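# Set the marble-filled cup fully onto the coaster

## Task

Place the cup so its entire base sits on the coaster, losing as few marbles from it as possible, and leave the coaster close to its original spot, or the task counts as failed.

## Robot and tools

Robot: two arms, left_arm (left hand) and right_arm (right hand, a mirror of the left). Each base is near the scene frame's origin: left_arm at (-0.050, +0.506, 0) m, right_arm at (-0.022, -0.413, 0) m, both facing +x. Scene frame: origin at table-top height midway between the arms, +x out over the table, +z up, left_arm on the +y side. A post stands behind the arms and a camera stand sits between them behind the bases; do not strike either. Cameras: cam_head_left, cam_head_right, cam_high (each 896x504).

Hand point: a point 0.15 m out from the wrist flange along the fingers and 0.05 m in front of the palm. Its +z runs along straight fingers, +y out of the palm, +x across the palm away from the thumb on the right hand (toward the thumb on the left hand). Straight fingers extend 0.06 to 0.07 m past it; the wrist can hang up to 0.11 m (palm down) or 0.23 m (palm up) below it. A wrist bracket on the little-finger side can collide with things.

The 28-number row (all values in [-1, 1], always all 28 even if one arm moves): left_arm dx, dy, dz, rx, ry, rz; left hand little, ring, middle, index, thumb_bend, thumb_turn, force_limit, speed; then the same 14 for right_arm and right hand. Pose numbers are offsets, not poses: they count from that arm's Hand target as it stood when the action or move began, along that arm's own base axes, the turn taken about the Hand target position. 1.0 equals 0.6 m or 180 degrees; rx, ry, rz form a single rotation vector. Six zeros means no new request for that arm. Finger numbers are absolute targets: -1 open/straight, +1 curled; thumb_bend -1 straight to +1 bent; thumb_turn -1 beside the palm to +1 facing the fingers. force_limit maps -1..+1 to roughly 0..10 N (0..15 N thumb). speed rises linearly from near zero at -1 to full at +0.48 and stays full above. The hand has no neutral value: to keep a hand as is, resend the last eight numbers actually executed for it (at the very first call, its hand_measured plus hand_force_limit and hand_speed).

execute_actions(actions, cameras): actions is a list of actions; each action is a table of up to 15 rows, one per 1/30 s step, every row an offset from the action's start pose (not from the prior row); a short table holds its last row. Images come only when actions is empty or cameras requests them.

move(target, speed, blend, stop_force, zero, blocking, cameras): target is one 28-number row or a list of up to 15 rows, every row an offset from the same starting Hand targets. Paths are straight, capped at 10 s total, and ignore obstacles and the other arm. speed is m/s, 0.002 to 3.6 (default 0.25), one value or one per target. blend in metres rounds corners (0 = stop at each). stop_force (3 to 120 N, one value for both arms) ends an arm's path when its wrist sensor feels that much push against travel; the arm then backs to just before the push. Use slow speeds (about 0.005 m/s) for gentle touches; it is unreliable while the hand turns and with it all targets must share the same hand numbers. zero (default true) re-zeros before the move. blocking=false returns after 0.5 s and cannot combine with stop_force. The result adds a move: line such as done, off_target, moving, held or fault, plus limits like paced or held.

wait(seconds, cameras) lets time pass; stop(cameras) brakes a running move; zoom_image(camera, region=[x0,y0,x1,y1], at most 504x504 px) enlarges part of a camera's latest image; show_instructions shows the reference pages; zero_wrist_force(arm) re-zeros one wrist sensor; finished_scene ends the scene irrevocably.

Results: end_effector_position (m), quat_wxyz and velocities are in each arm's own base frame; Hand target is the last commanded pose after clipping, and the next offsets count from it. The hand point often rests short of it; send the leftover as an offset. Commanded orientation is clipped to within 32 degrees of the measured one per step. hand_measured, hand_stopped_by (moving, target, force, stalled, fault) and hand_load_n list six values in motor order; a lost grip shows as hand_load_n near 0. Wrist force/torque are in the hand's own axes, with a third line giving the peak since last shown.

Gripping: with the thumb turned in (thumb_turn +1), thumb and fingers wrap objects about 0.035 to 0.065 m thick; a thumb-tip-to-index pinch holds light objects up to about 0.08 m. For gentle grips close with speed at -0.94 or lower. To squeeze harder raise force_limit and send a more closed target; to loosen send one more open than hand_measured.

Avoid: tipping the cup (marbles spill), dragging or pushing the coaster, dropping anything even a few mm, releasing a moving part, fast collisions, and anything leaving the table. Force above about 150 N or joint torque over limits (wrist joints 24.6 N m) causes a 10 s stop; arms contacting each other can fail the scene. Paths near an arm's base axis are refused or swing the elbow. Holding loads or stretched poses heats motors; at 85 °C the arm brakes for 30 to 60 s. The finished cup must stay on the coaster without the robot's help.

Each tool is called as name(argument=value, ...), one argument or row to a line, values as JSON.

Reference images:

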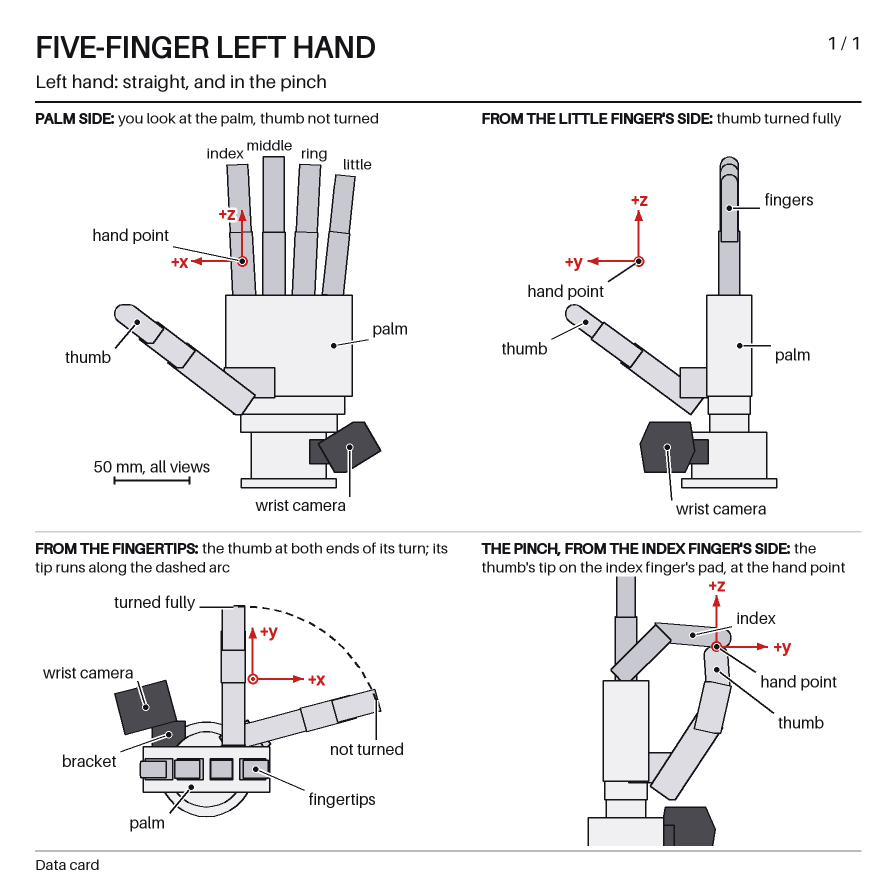

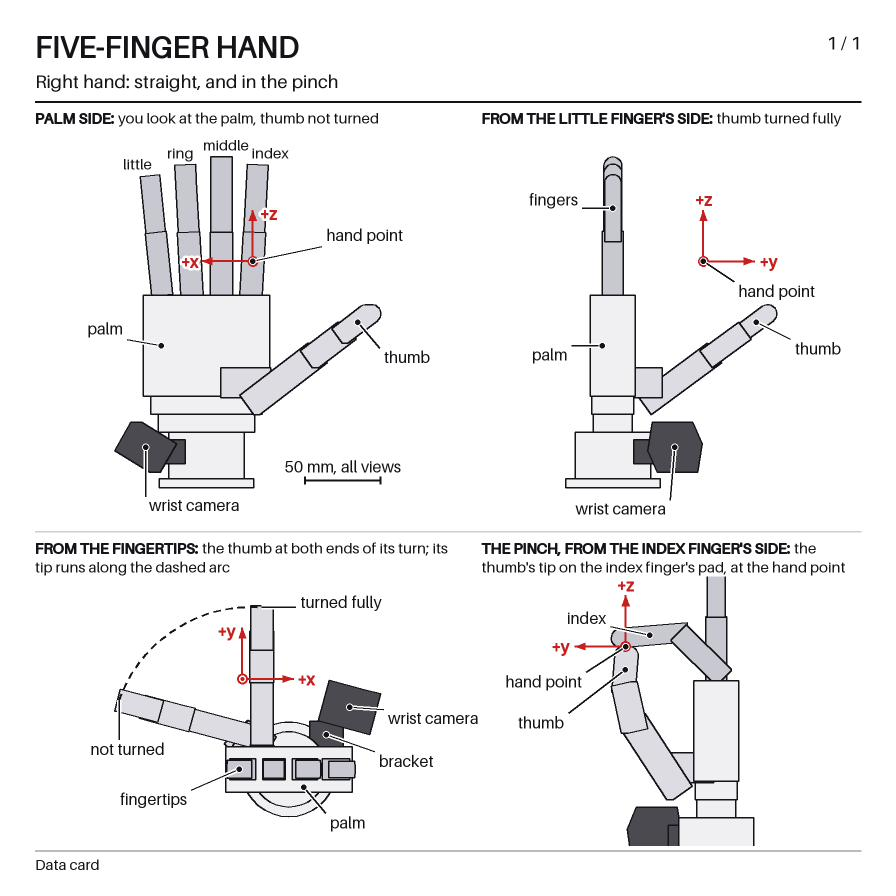

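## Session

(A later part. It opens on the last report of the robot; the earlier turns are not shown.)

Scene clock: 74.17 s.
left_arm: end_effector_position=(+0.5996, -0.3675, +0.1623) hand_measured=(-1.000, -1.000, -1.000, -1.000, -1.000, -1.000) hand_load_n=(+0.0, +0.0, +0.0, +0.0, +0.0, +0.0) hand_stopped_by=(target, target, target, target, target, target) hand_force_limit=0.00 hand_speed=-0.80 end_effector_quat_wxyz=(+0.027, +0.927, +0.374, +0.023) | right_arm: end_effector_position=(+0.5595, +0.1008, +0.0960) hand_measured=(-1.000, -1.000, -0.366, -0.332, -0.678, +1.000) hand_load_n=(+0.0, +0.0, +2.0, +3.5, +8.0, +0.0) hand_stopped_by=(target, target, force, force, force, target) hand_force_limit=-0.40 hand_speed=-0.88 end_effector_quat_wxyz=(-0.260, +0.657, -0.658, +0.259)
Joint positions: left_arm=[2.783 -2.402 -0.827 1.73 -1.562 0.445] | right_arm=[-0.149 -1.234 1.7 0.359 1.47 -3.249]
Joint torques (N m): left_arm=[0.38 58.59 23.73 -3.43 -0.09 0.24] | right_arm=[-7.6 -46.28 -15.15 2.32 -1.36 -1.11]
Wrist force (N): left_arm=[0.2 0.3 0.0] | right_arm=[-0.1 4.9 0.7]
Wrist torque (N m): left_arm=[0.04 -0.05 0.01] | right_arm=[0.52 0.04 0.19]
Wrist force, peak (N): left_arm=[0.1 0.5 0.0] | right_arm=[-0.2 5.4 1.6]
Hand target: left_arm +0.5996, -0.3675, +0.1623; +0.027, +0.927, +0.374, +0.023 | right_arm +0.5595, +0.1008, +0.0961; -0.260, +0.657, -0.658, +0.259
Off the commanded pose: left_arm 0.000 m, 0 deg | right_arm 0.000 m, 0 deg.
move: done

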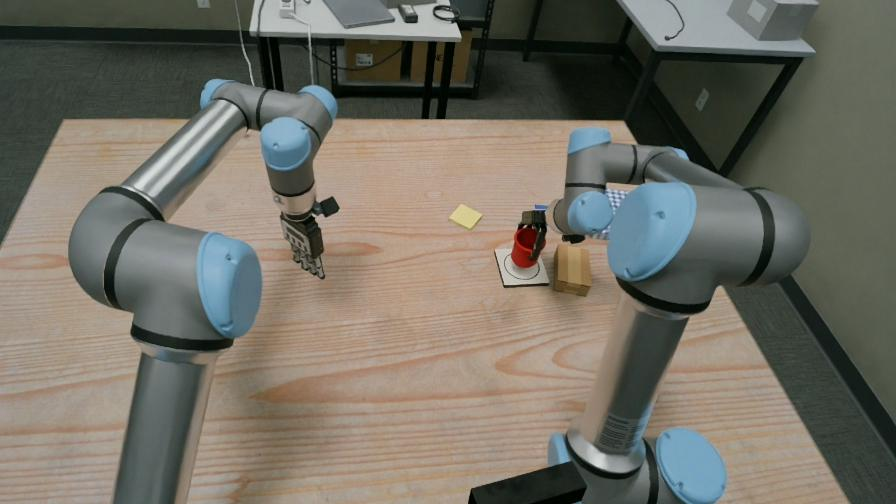

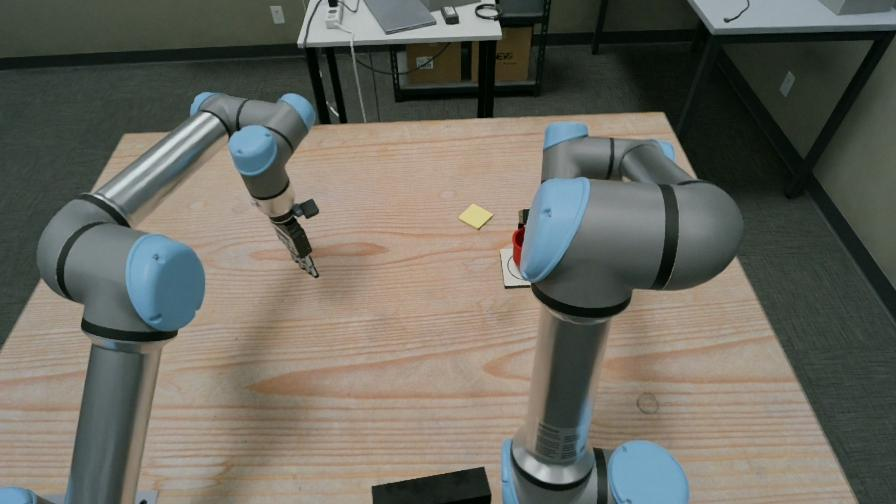

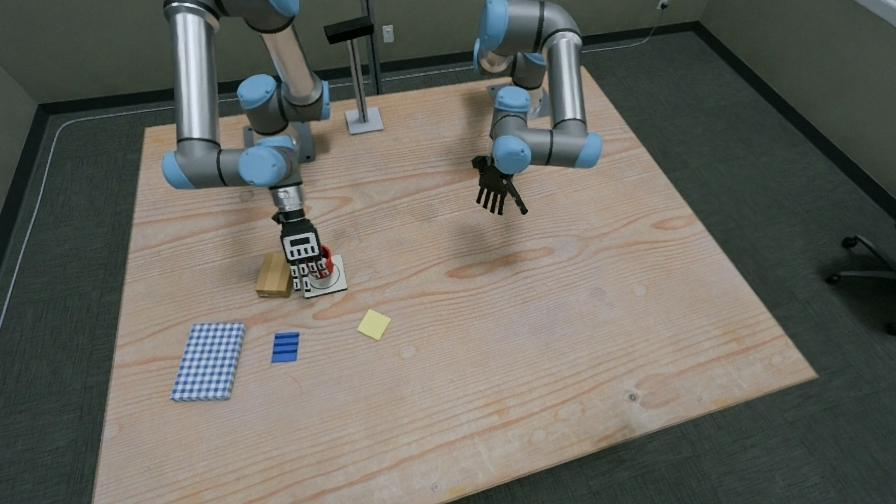

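move(
  target=[0,0,0,0,0,0,-1,-1,-1,-1,-1,-1,0,-0.8,0,-0.0033,-0.0367,0,0,0,-1,-1,-0.1,-0.1,-0.4,1,-0.4,-0.88],
  cameras=["all"],
  speed=0.05,
)

zoom_image(
  camera="cam_high",
  region=[260, 210, 360, 310],
)

zoom_image(
  camera="cam_head_left",
  region=[480, 210, 580, 310],
)

Scene clock: 76.13 s.
left_arm: end_effector_position=(+0.5996, -0.3675, +0.1623) hand_measured=(-1.000, -1.000, -1.000, -1.000, -1.000, -1.000) hand_load_n=(+0.0, +0.0, +0.0, +0.0, -0.5, +0.0) hand_stopped_by=(target, target, target, target, target, target) hand_force_limit=0.00 hand_speed=-0.80 end_effector_quat_wxyz=(+0.027, +0.927, +0.374, +0.023) | right_arm: end_effector_position=(+0.5594, +0.0988, +0.0738) hand_measured=(-1.000, -1.000, -0.366, -0.332, -0.678, +1.000) hand_load_n=(+0.0, +0.0, +2.0, +3.5, +8.0, +0.0) hand_stopped_by=(target, target, force, force, force, target) hand_force_limit=-0.40 hand_speed=-0.88 end_effector_quat_wxyz=(-0.259, +0.657, -0.658, +0.259) end_effector_velocity=(+0.000, +0.000, +0.002) end_effector_angular_velocity=(-0.001, +0.001, +0.001)
Joint positions: left_arm=[2.783 -2.402 -0.827 1.73 -1.562 0.445] | right_arm=[-0.154 -1.21 1.73 0.306 1.467 -3.253]
Joint velocities: left_arm=[within noise] | right_arm=[0 -0.002 -0.004 0.006 0 -0.002]
Joint torques (N m): left_arm=[0.01 58.36 23.79 -3.47 -0.04 0.34] | right_arm=[-0.88 -47.92 -26.44 2.23 -0.68 -0.11]
Wrist force (N): left_arm=[0.2 0.2 0.1] | right_arm=[-0.1 4.8 0.8]
Wrist torque (N m): left_arm=[0.02 -0.04 0.01] | right_arm=[0.50 0.05 0.37]
Wrist force, peak (N): left_arm=[0.3 0.4 0.1] | right_arm=[0.1 5.5 1.0]
Hand target: left_arm +0.5996, -0.3675, +0.1623; +0.027, +0.927, +0.374, +0.023 | right_arm +0.5595, +0.0988, +0.0740; -0.260, +0.657, -0.658, +0.259
Off the commanded pose: left_arm 0.000 m, 0 deg | right_arm 0.000 m, 0 deg.
move: done

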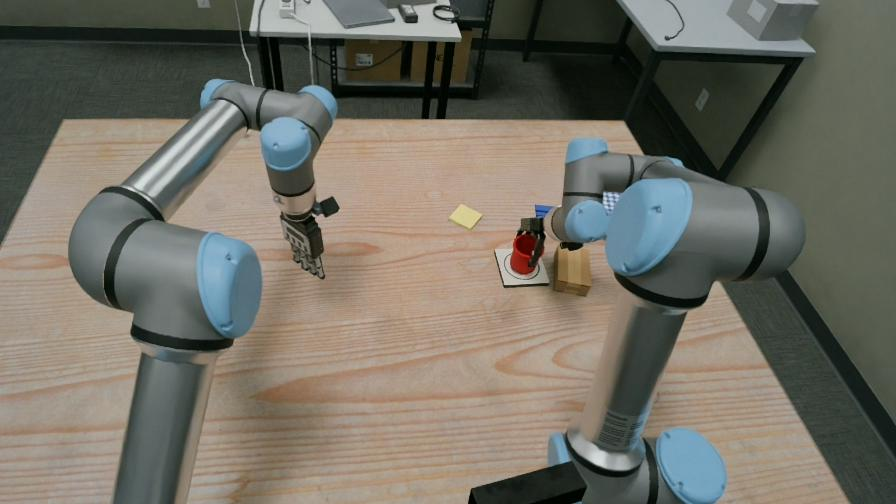

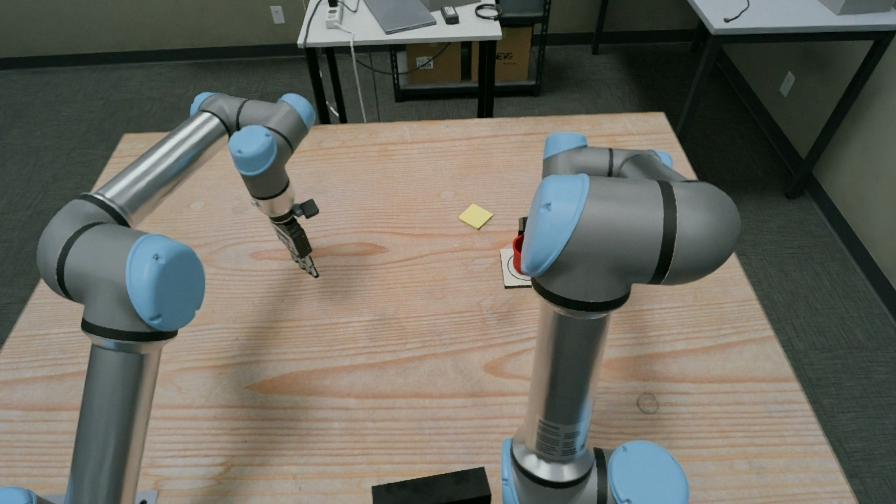

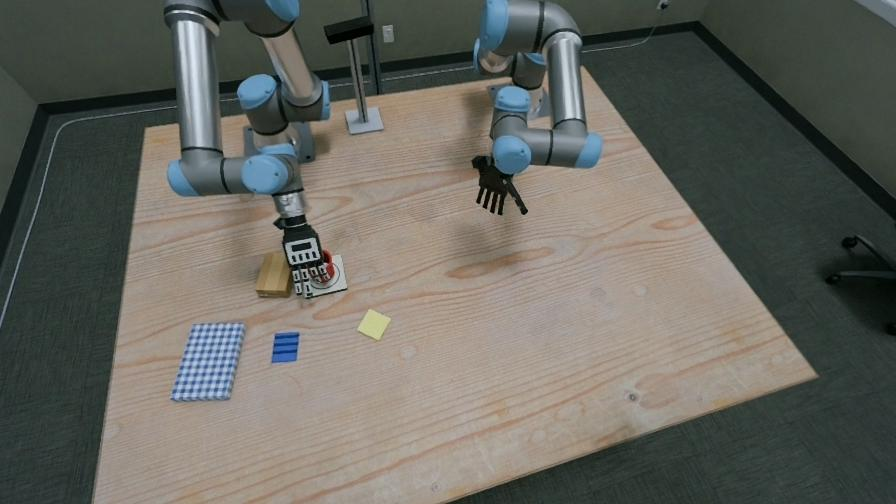

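Scaled by 5.040 from the camera's image (finer frame: 1280x720).

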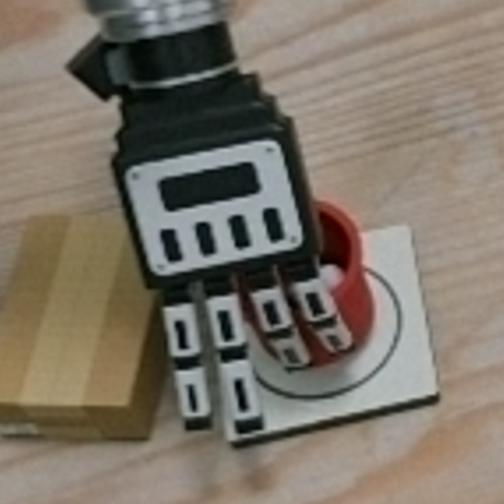

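Scaled by 5.040 from the camera's image (finer frame: 1280x720).

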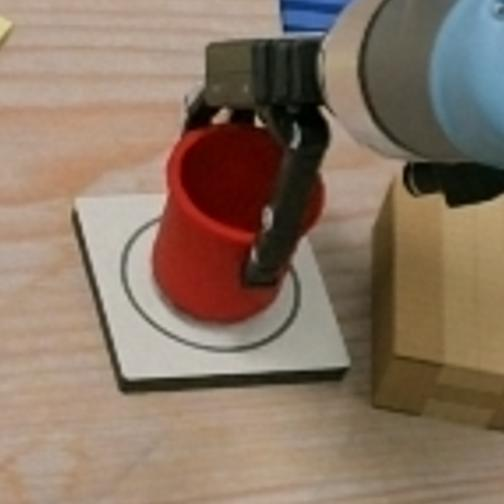

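move(
  target=[0,0,0,0,0,0,-1,-1,-1,-1,-1,-1,0,-0.8,0,0,-0.02,0,0,0,-1,-1,-0.1,-0.1,-0.4,1,-0.4,-0.88],
  stop_force=3,
  cameras=["all"],
  speed=0.006,
)

zoom_image(
  camera="cam_high",
  region=[260, 210, 360, 310],
)

zoom_image(
  camera="cam_head_left",
  region=[480, 210, 580, 310],
)

Scene clock: 78.83 s.
left_arm: end_effector_position=(+0.5996, -0.3675, +0.1623) hand_measured=(-1.000, -1.000, -1.000, -1.000, -1.000, -1.000) hand_load_n=(+0.0, +0.0, +0.0, +0.0, +0.0, +0.0) hand_stopped_by=(target, target, target, target, target, target) hand_force_limit=0.00 hand_speed=-0.80 end_effector_quat_wxyz=(+0.027, +0.927, +0.374, +0.023) | right_arm: end_effector_position=(+0.5595, +0.0988, +0.0688) hand_measured=(-1.000, -1.000, -0.366, -0.332, -0.678, +1.000) hand_load_n=(+0.0, +0.0, +2.5, +4.0, +8.0, +0.0) hand_stopped_by=(target, target, force, force, force, target) hand_force_limit=-0.40 hand_speed=-0.88 end_effector_quat_wxyz=(-0.260, +0.657, -0.658, +0.259)
Joint positions: left_arm=[2.783 -2.402 -0.827 1.73 -1.562 0.445] | right_arm=[-0.153 -1.204 1.736 0.293 1.467 -3.253]
Joint torques (N m): left_arm=[0.12 59.13 24.22 -3.55 -0.08 0.27] | right_arm=[5.32 -45.51 -24.83 1.98 1.15 1.31]
Wrist force (N): left_arm=[0.1 0.0 0.1] | right_arm=[-0.1 1.6 -0.9]
Wrist torque (N m): left_arm=[-0.01 -0.02 0.01] | right_arm=[0.40 0.04 0.33]
Wrist force, peak (N): left_arm=[0.3 0.4 0.2] | right_arm=[-0.5 -3.9 -3.8]
Hand target: left_arm +0.5996, -0.3675, +0.1623; +0.027, +0.927, +0.374, +0.023 | right_arm +0.5595, +0.0988, +0.0688; -0.260, +0.657, -0.658, +0.259 (not the last commanded pose)
Off the commanded pose: left_arm 0.000 m, 0 deg | right_arm 0.007 m, 0 deg.
move: contact (right_arm)

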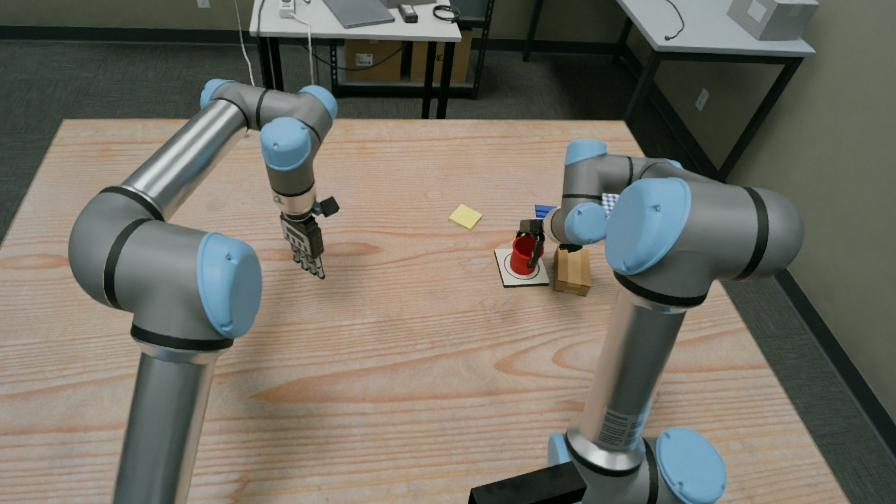

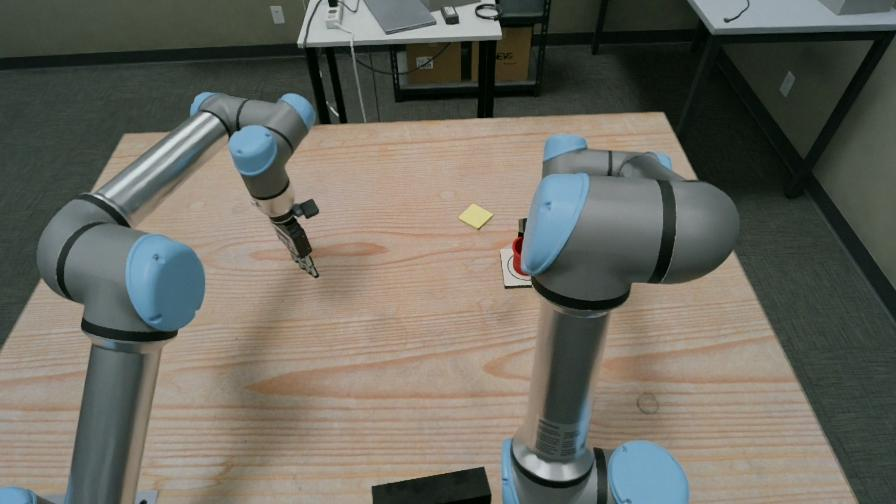

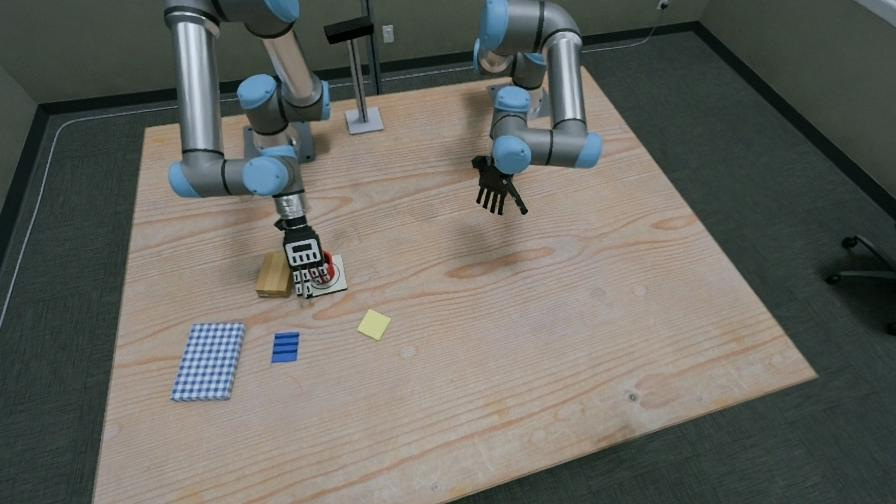

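Scaled by 5.040 from the camera's image (finer frame: 1280x720).

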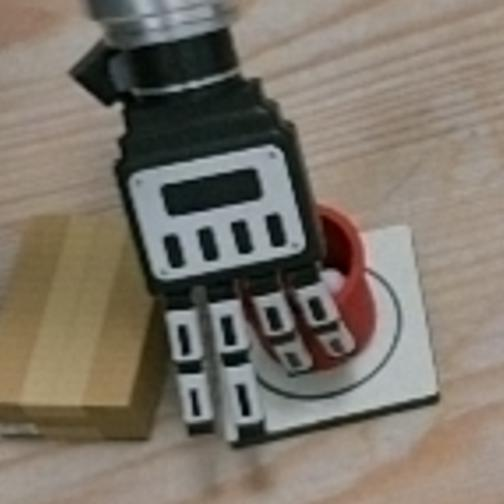

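Scaled by 5.040 from the camera's image (finer frame: 1280x720).

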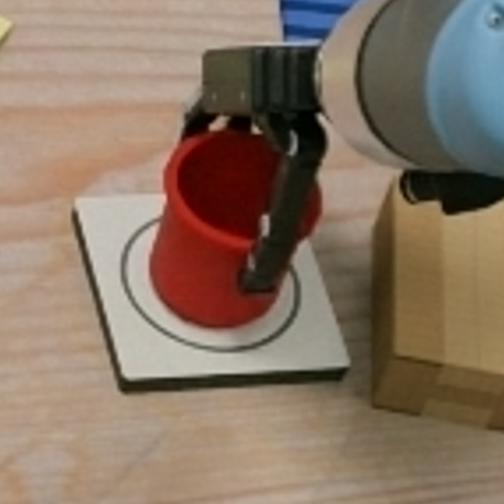

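move(
  target=[0,0,0,0,0,0,-1,-1,-1,-1,-1,-1,0,-0.8,0,0,0,0,0,0,-1,-1,-0.95,-0.95,-1,1,-0.4,-0.85],
  cameras=["all"],
)

zoom_image(
  camera="cam_high",
  region=[260, 210, 360, 310],
)

zoom_image(
  camera="cam_head_left",
  region=[480, 210, 580, 310],
)

Scene clock: 81.53 s.
left_arm: end_effector_position=(+0.5996, -0.3675, +0.1623) hand_measured=(-1.000, -1.000, -1.000, -1.000, -1.000, -1.000) hand_load_n=(+0.0, +0.0, +0.0, +0.0, +0.0, +0.0) hand_stopped_by=(target, target, target, target, target, target) hand_force_limit=0.00 hand_speed=-0.80 end_effector_quat_wxyz=(+0.027, +0.927, +0.374, +0.023) | right_arm: end_effector_position=(+0.5595, +0.0988, +0.0688) hand_measured=(-1.000, -1.000, -0.950, -0.950, -1.000, +1.000) hand_load_n=(+0.0, +0.0, +0.0, +0.0, +0.0, +0.0) hand_stopped_by=(target, target, target, target, target, target) hand_force_limit=-0.40 hand_speed=-0.85 end_effector_quat_wxyz=(-0.260, +0.657, -0.658, +0.259)
Joint positions: left_arm=[2.783 -2.402 -0.827 1.73 -1.562 0.445] | right_arm=[-0.153 -1.204 1.736 0.293 1.467 -3.253]
Joint torques (N m): left_arm=[-0.3 59.18 24.39 -3.62 0.02 0.37] | right_arm=[0.22 -44.75 -25.98 -1.57 1.3 1.15]
Wrist force (N): left_arm=[0.2 0.2 0.4] | right_arm=[0.1 4.9 0.4]
Wrist torque (N m): left_arm=[0.01 -0.04 0.01] | right_arm=[0.55 0.01 0.39]
Wrist force, peak (N): left_arm=[0.5 0.3 -0.1] | right_arm=[0.1 4.9 0.4]
Hand target: left_arm +0.5996, -0.3675, +0.1623; +0.027, +0.927, +0.374, +0.023 | right_arm +0.5595, +0.0988, +0.0688; -0.260, +0.657, -0.658, +0.259
Off the commanded pose: left_arm 0.000 m, 0 deg | right_arm 0.000 m, 0 deg.
move: done

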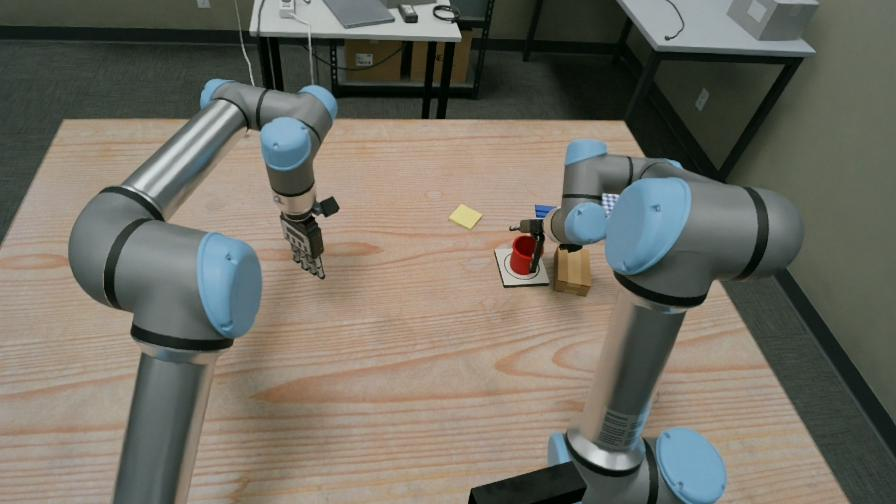

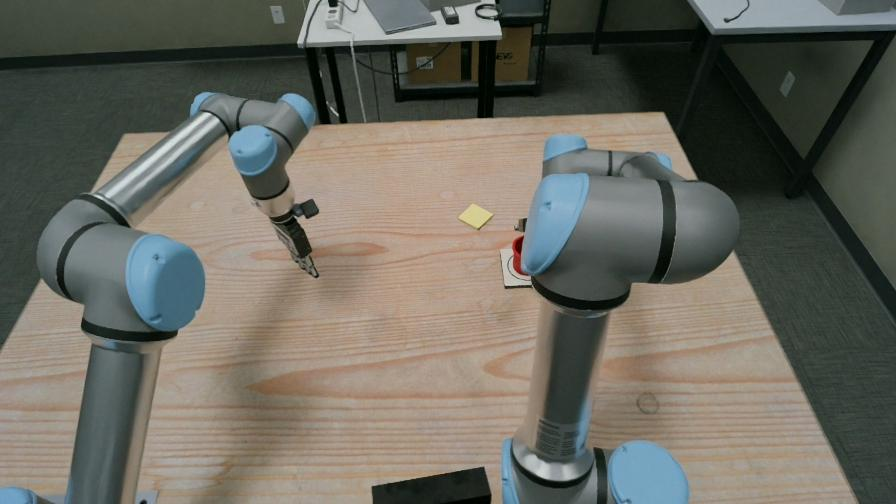

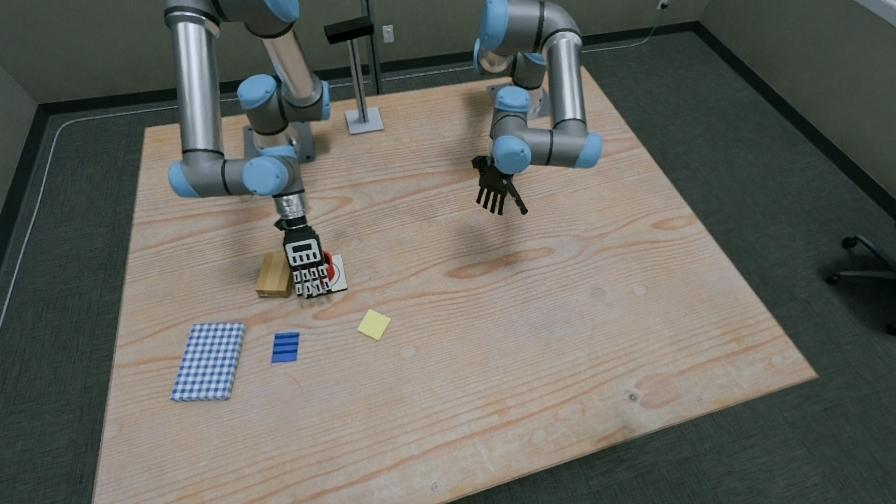

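Scaled by 5.040 from the camera's image (finer frame: 1280x720).

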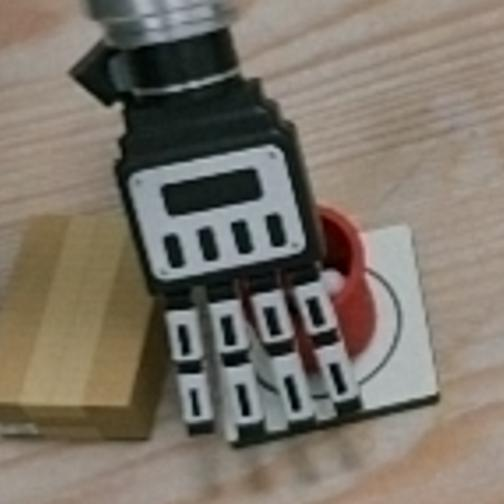

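Scaled by 5.040 from the camera's image (finer frame: 1280x720).

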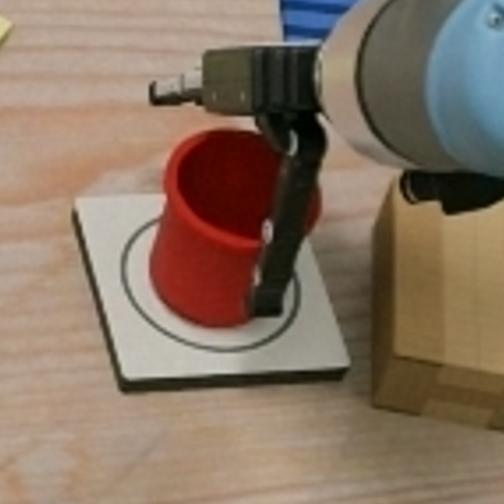

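Released cleanly. Rise straight up.

move(
  target=[
    [0,0,0,0,0,0,-1,-1,-1,-1,-1,-1,0,-0.8,0,0,0.05,0,0,0,-1,-1,-0.95,-0.95,-1,1,-0.4,-0.85],
    [0,0,0,0,0,0,-1,-1,-1,-1,-1,-1,0,-0.8,0,0,0.25,0,0,0,-1,-1,-0.95,-0.95,-1,1,-0.4,-0.85],
    [0,0,0,0,0,0,-1,-1,-1,-1,-1,-1,0,-0.8,-0.2,-0.1,0.3,0,0,0,-1,-1,-0.95,-0.95,-1,1,-0.4,-0.85],
  ],
  speed=[0.06, 0.2, 0.25],
  blend=[0.01, 0.02, 0],
  cameras=["all"],
)

zoom_image(
  camera="cam_high",
  region=[200, 210, 360, 310],
)

zoom_image(
  camera="cam_head_left",
  region=[480, 210, 660, 310],
)

Scene clock: 84.20 s.
left_arm: end_effector_position=(+0.5996, -0.3675, +0.1623) hand_measured=(-1.000, -1.000, -1.000, -1.000, -1.000, -1.000) hand_load_n=(+0.0, +0.0, +0.0, +0.0, +0.0, +0.0) hand_stopped_by=(target, target, target, target, target, target) hand_force_limit=0.00 hand_speed=-0.80 end_effector_quat_wxyz=(+0.027, +0.927, +0.374, +0.023) | right_arm: end_effector_position=(+0.4395, +0.0388, +0.2487) hand_measured=(-1.000, -1.000, -0.950, -0.950, -1.000, +1.000) hand_load_n=(+0.0, +0.0, +0.0, +0.0, +0.0, +0.0) hand_stopped_by=(target, target, target, target, target, target) hand_force_limit=-0.40 hand_speed=-0.85 end_effector_quat_wxyz=(-0.260, +0.657, -0.658, +0.259)
Joint positions: left_arm=[2.783 -2.402 -0.827 1.73 -1.562 0.445] | right_arm=[-0.415 -1.643 1.768 0.738 1.292 -3.451]
Joint torques (N m): left_arm=[0.42 59.31 25.09 -3.66 -0.02 0.25] | right_arm=[-7.24 -19.73 -22.4 -0.91 0.25 -0.02]
Wrist force (N): left_arm=[0.1 0.1 0.0] | right_arm=[0.1 4.7 0.6]
Wrist torque (N m): left_arm=[0.02 -0.02 0.00] | right_arm=[0.49 0.03 0.15]
Wrist force, peak (N): left_arm=[0.1 0.4 0.2] | right_arm=[0.6 6.0 -0.4]
Hand target: left_arm +0.5996, -0.3675, +0.1623; +0.027, +0.927, +0.374, +0.023 | right_arm +0.4395, +0.0388, +0.2488; -0.260, +0.657, -0.658, +0.259
Off the commanded pose: left_arm 0.000 m, 0 deg | right_arm 0.000 m, 0 deg.
move: done

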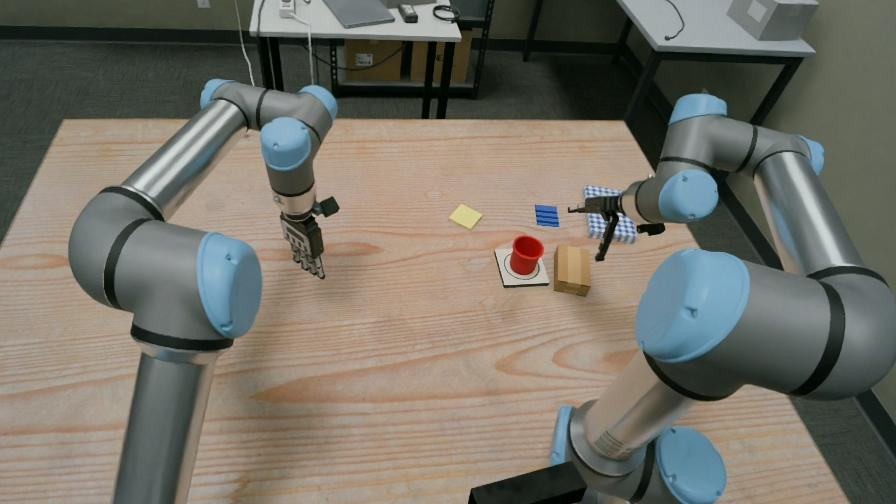

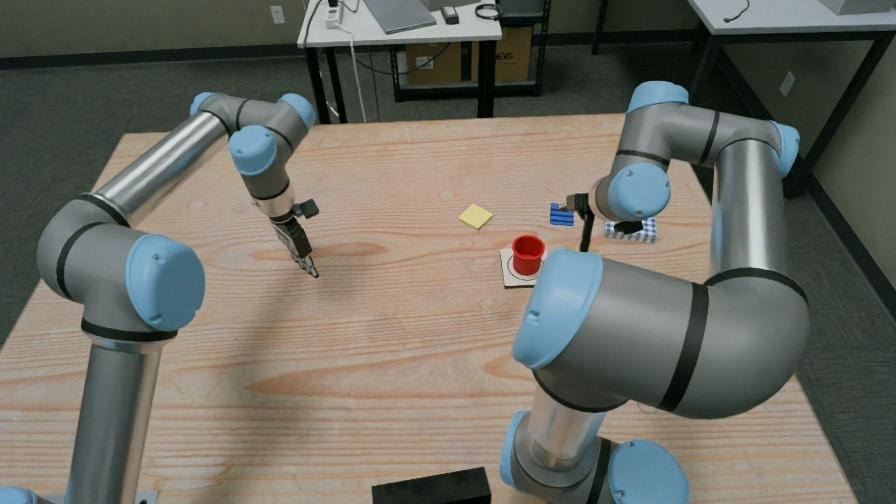

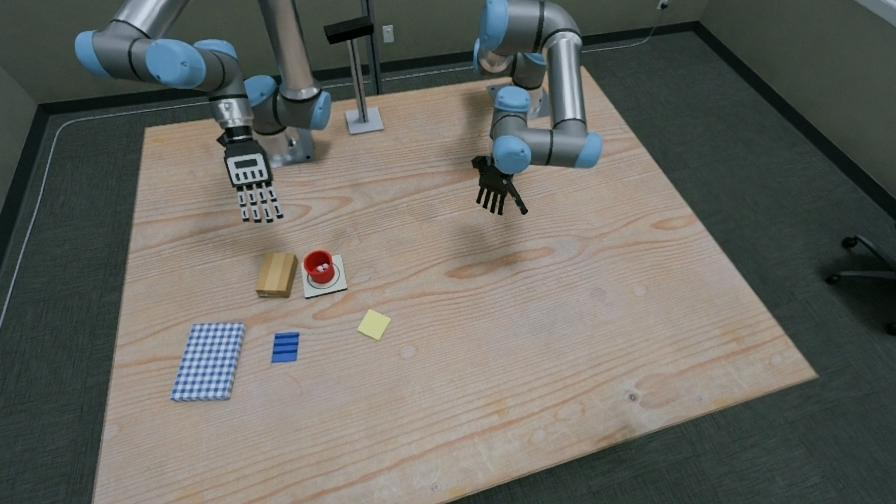

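Scaled by 3.150 from the camera's image (finer frame: 1280x720).

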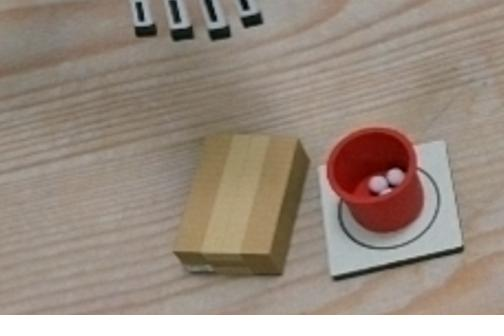

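Scaled by 2.800 from the camera's image (finer frame: 1280x720).

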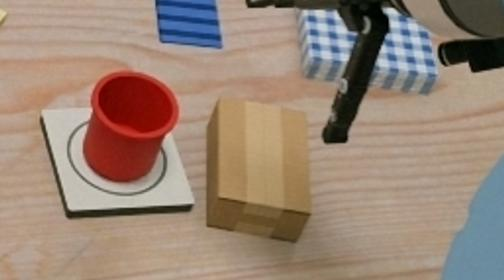

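finished_scene(
)

The scene is finished: the task was done.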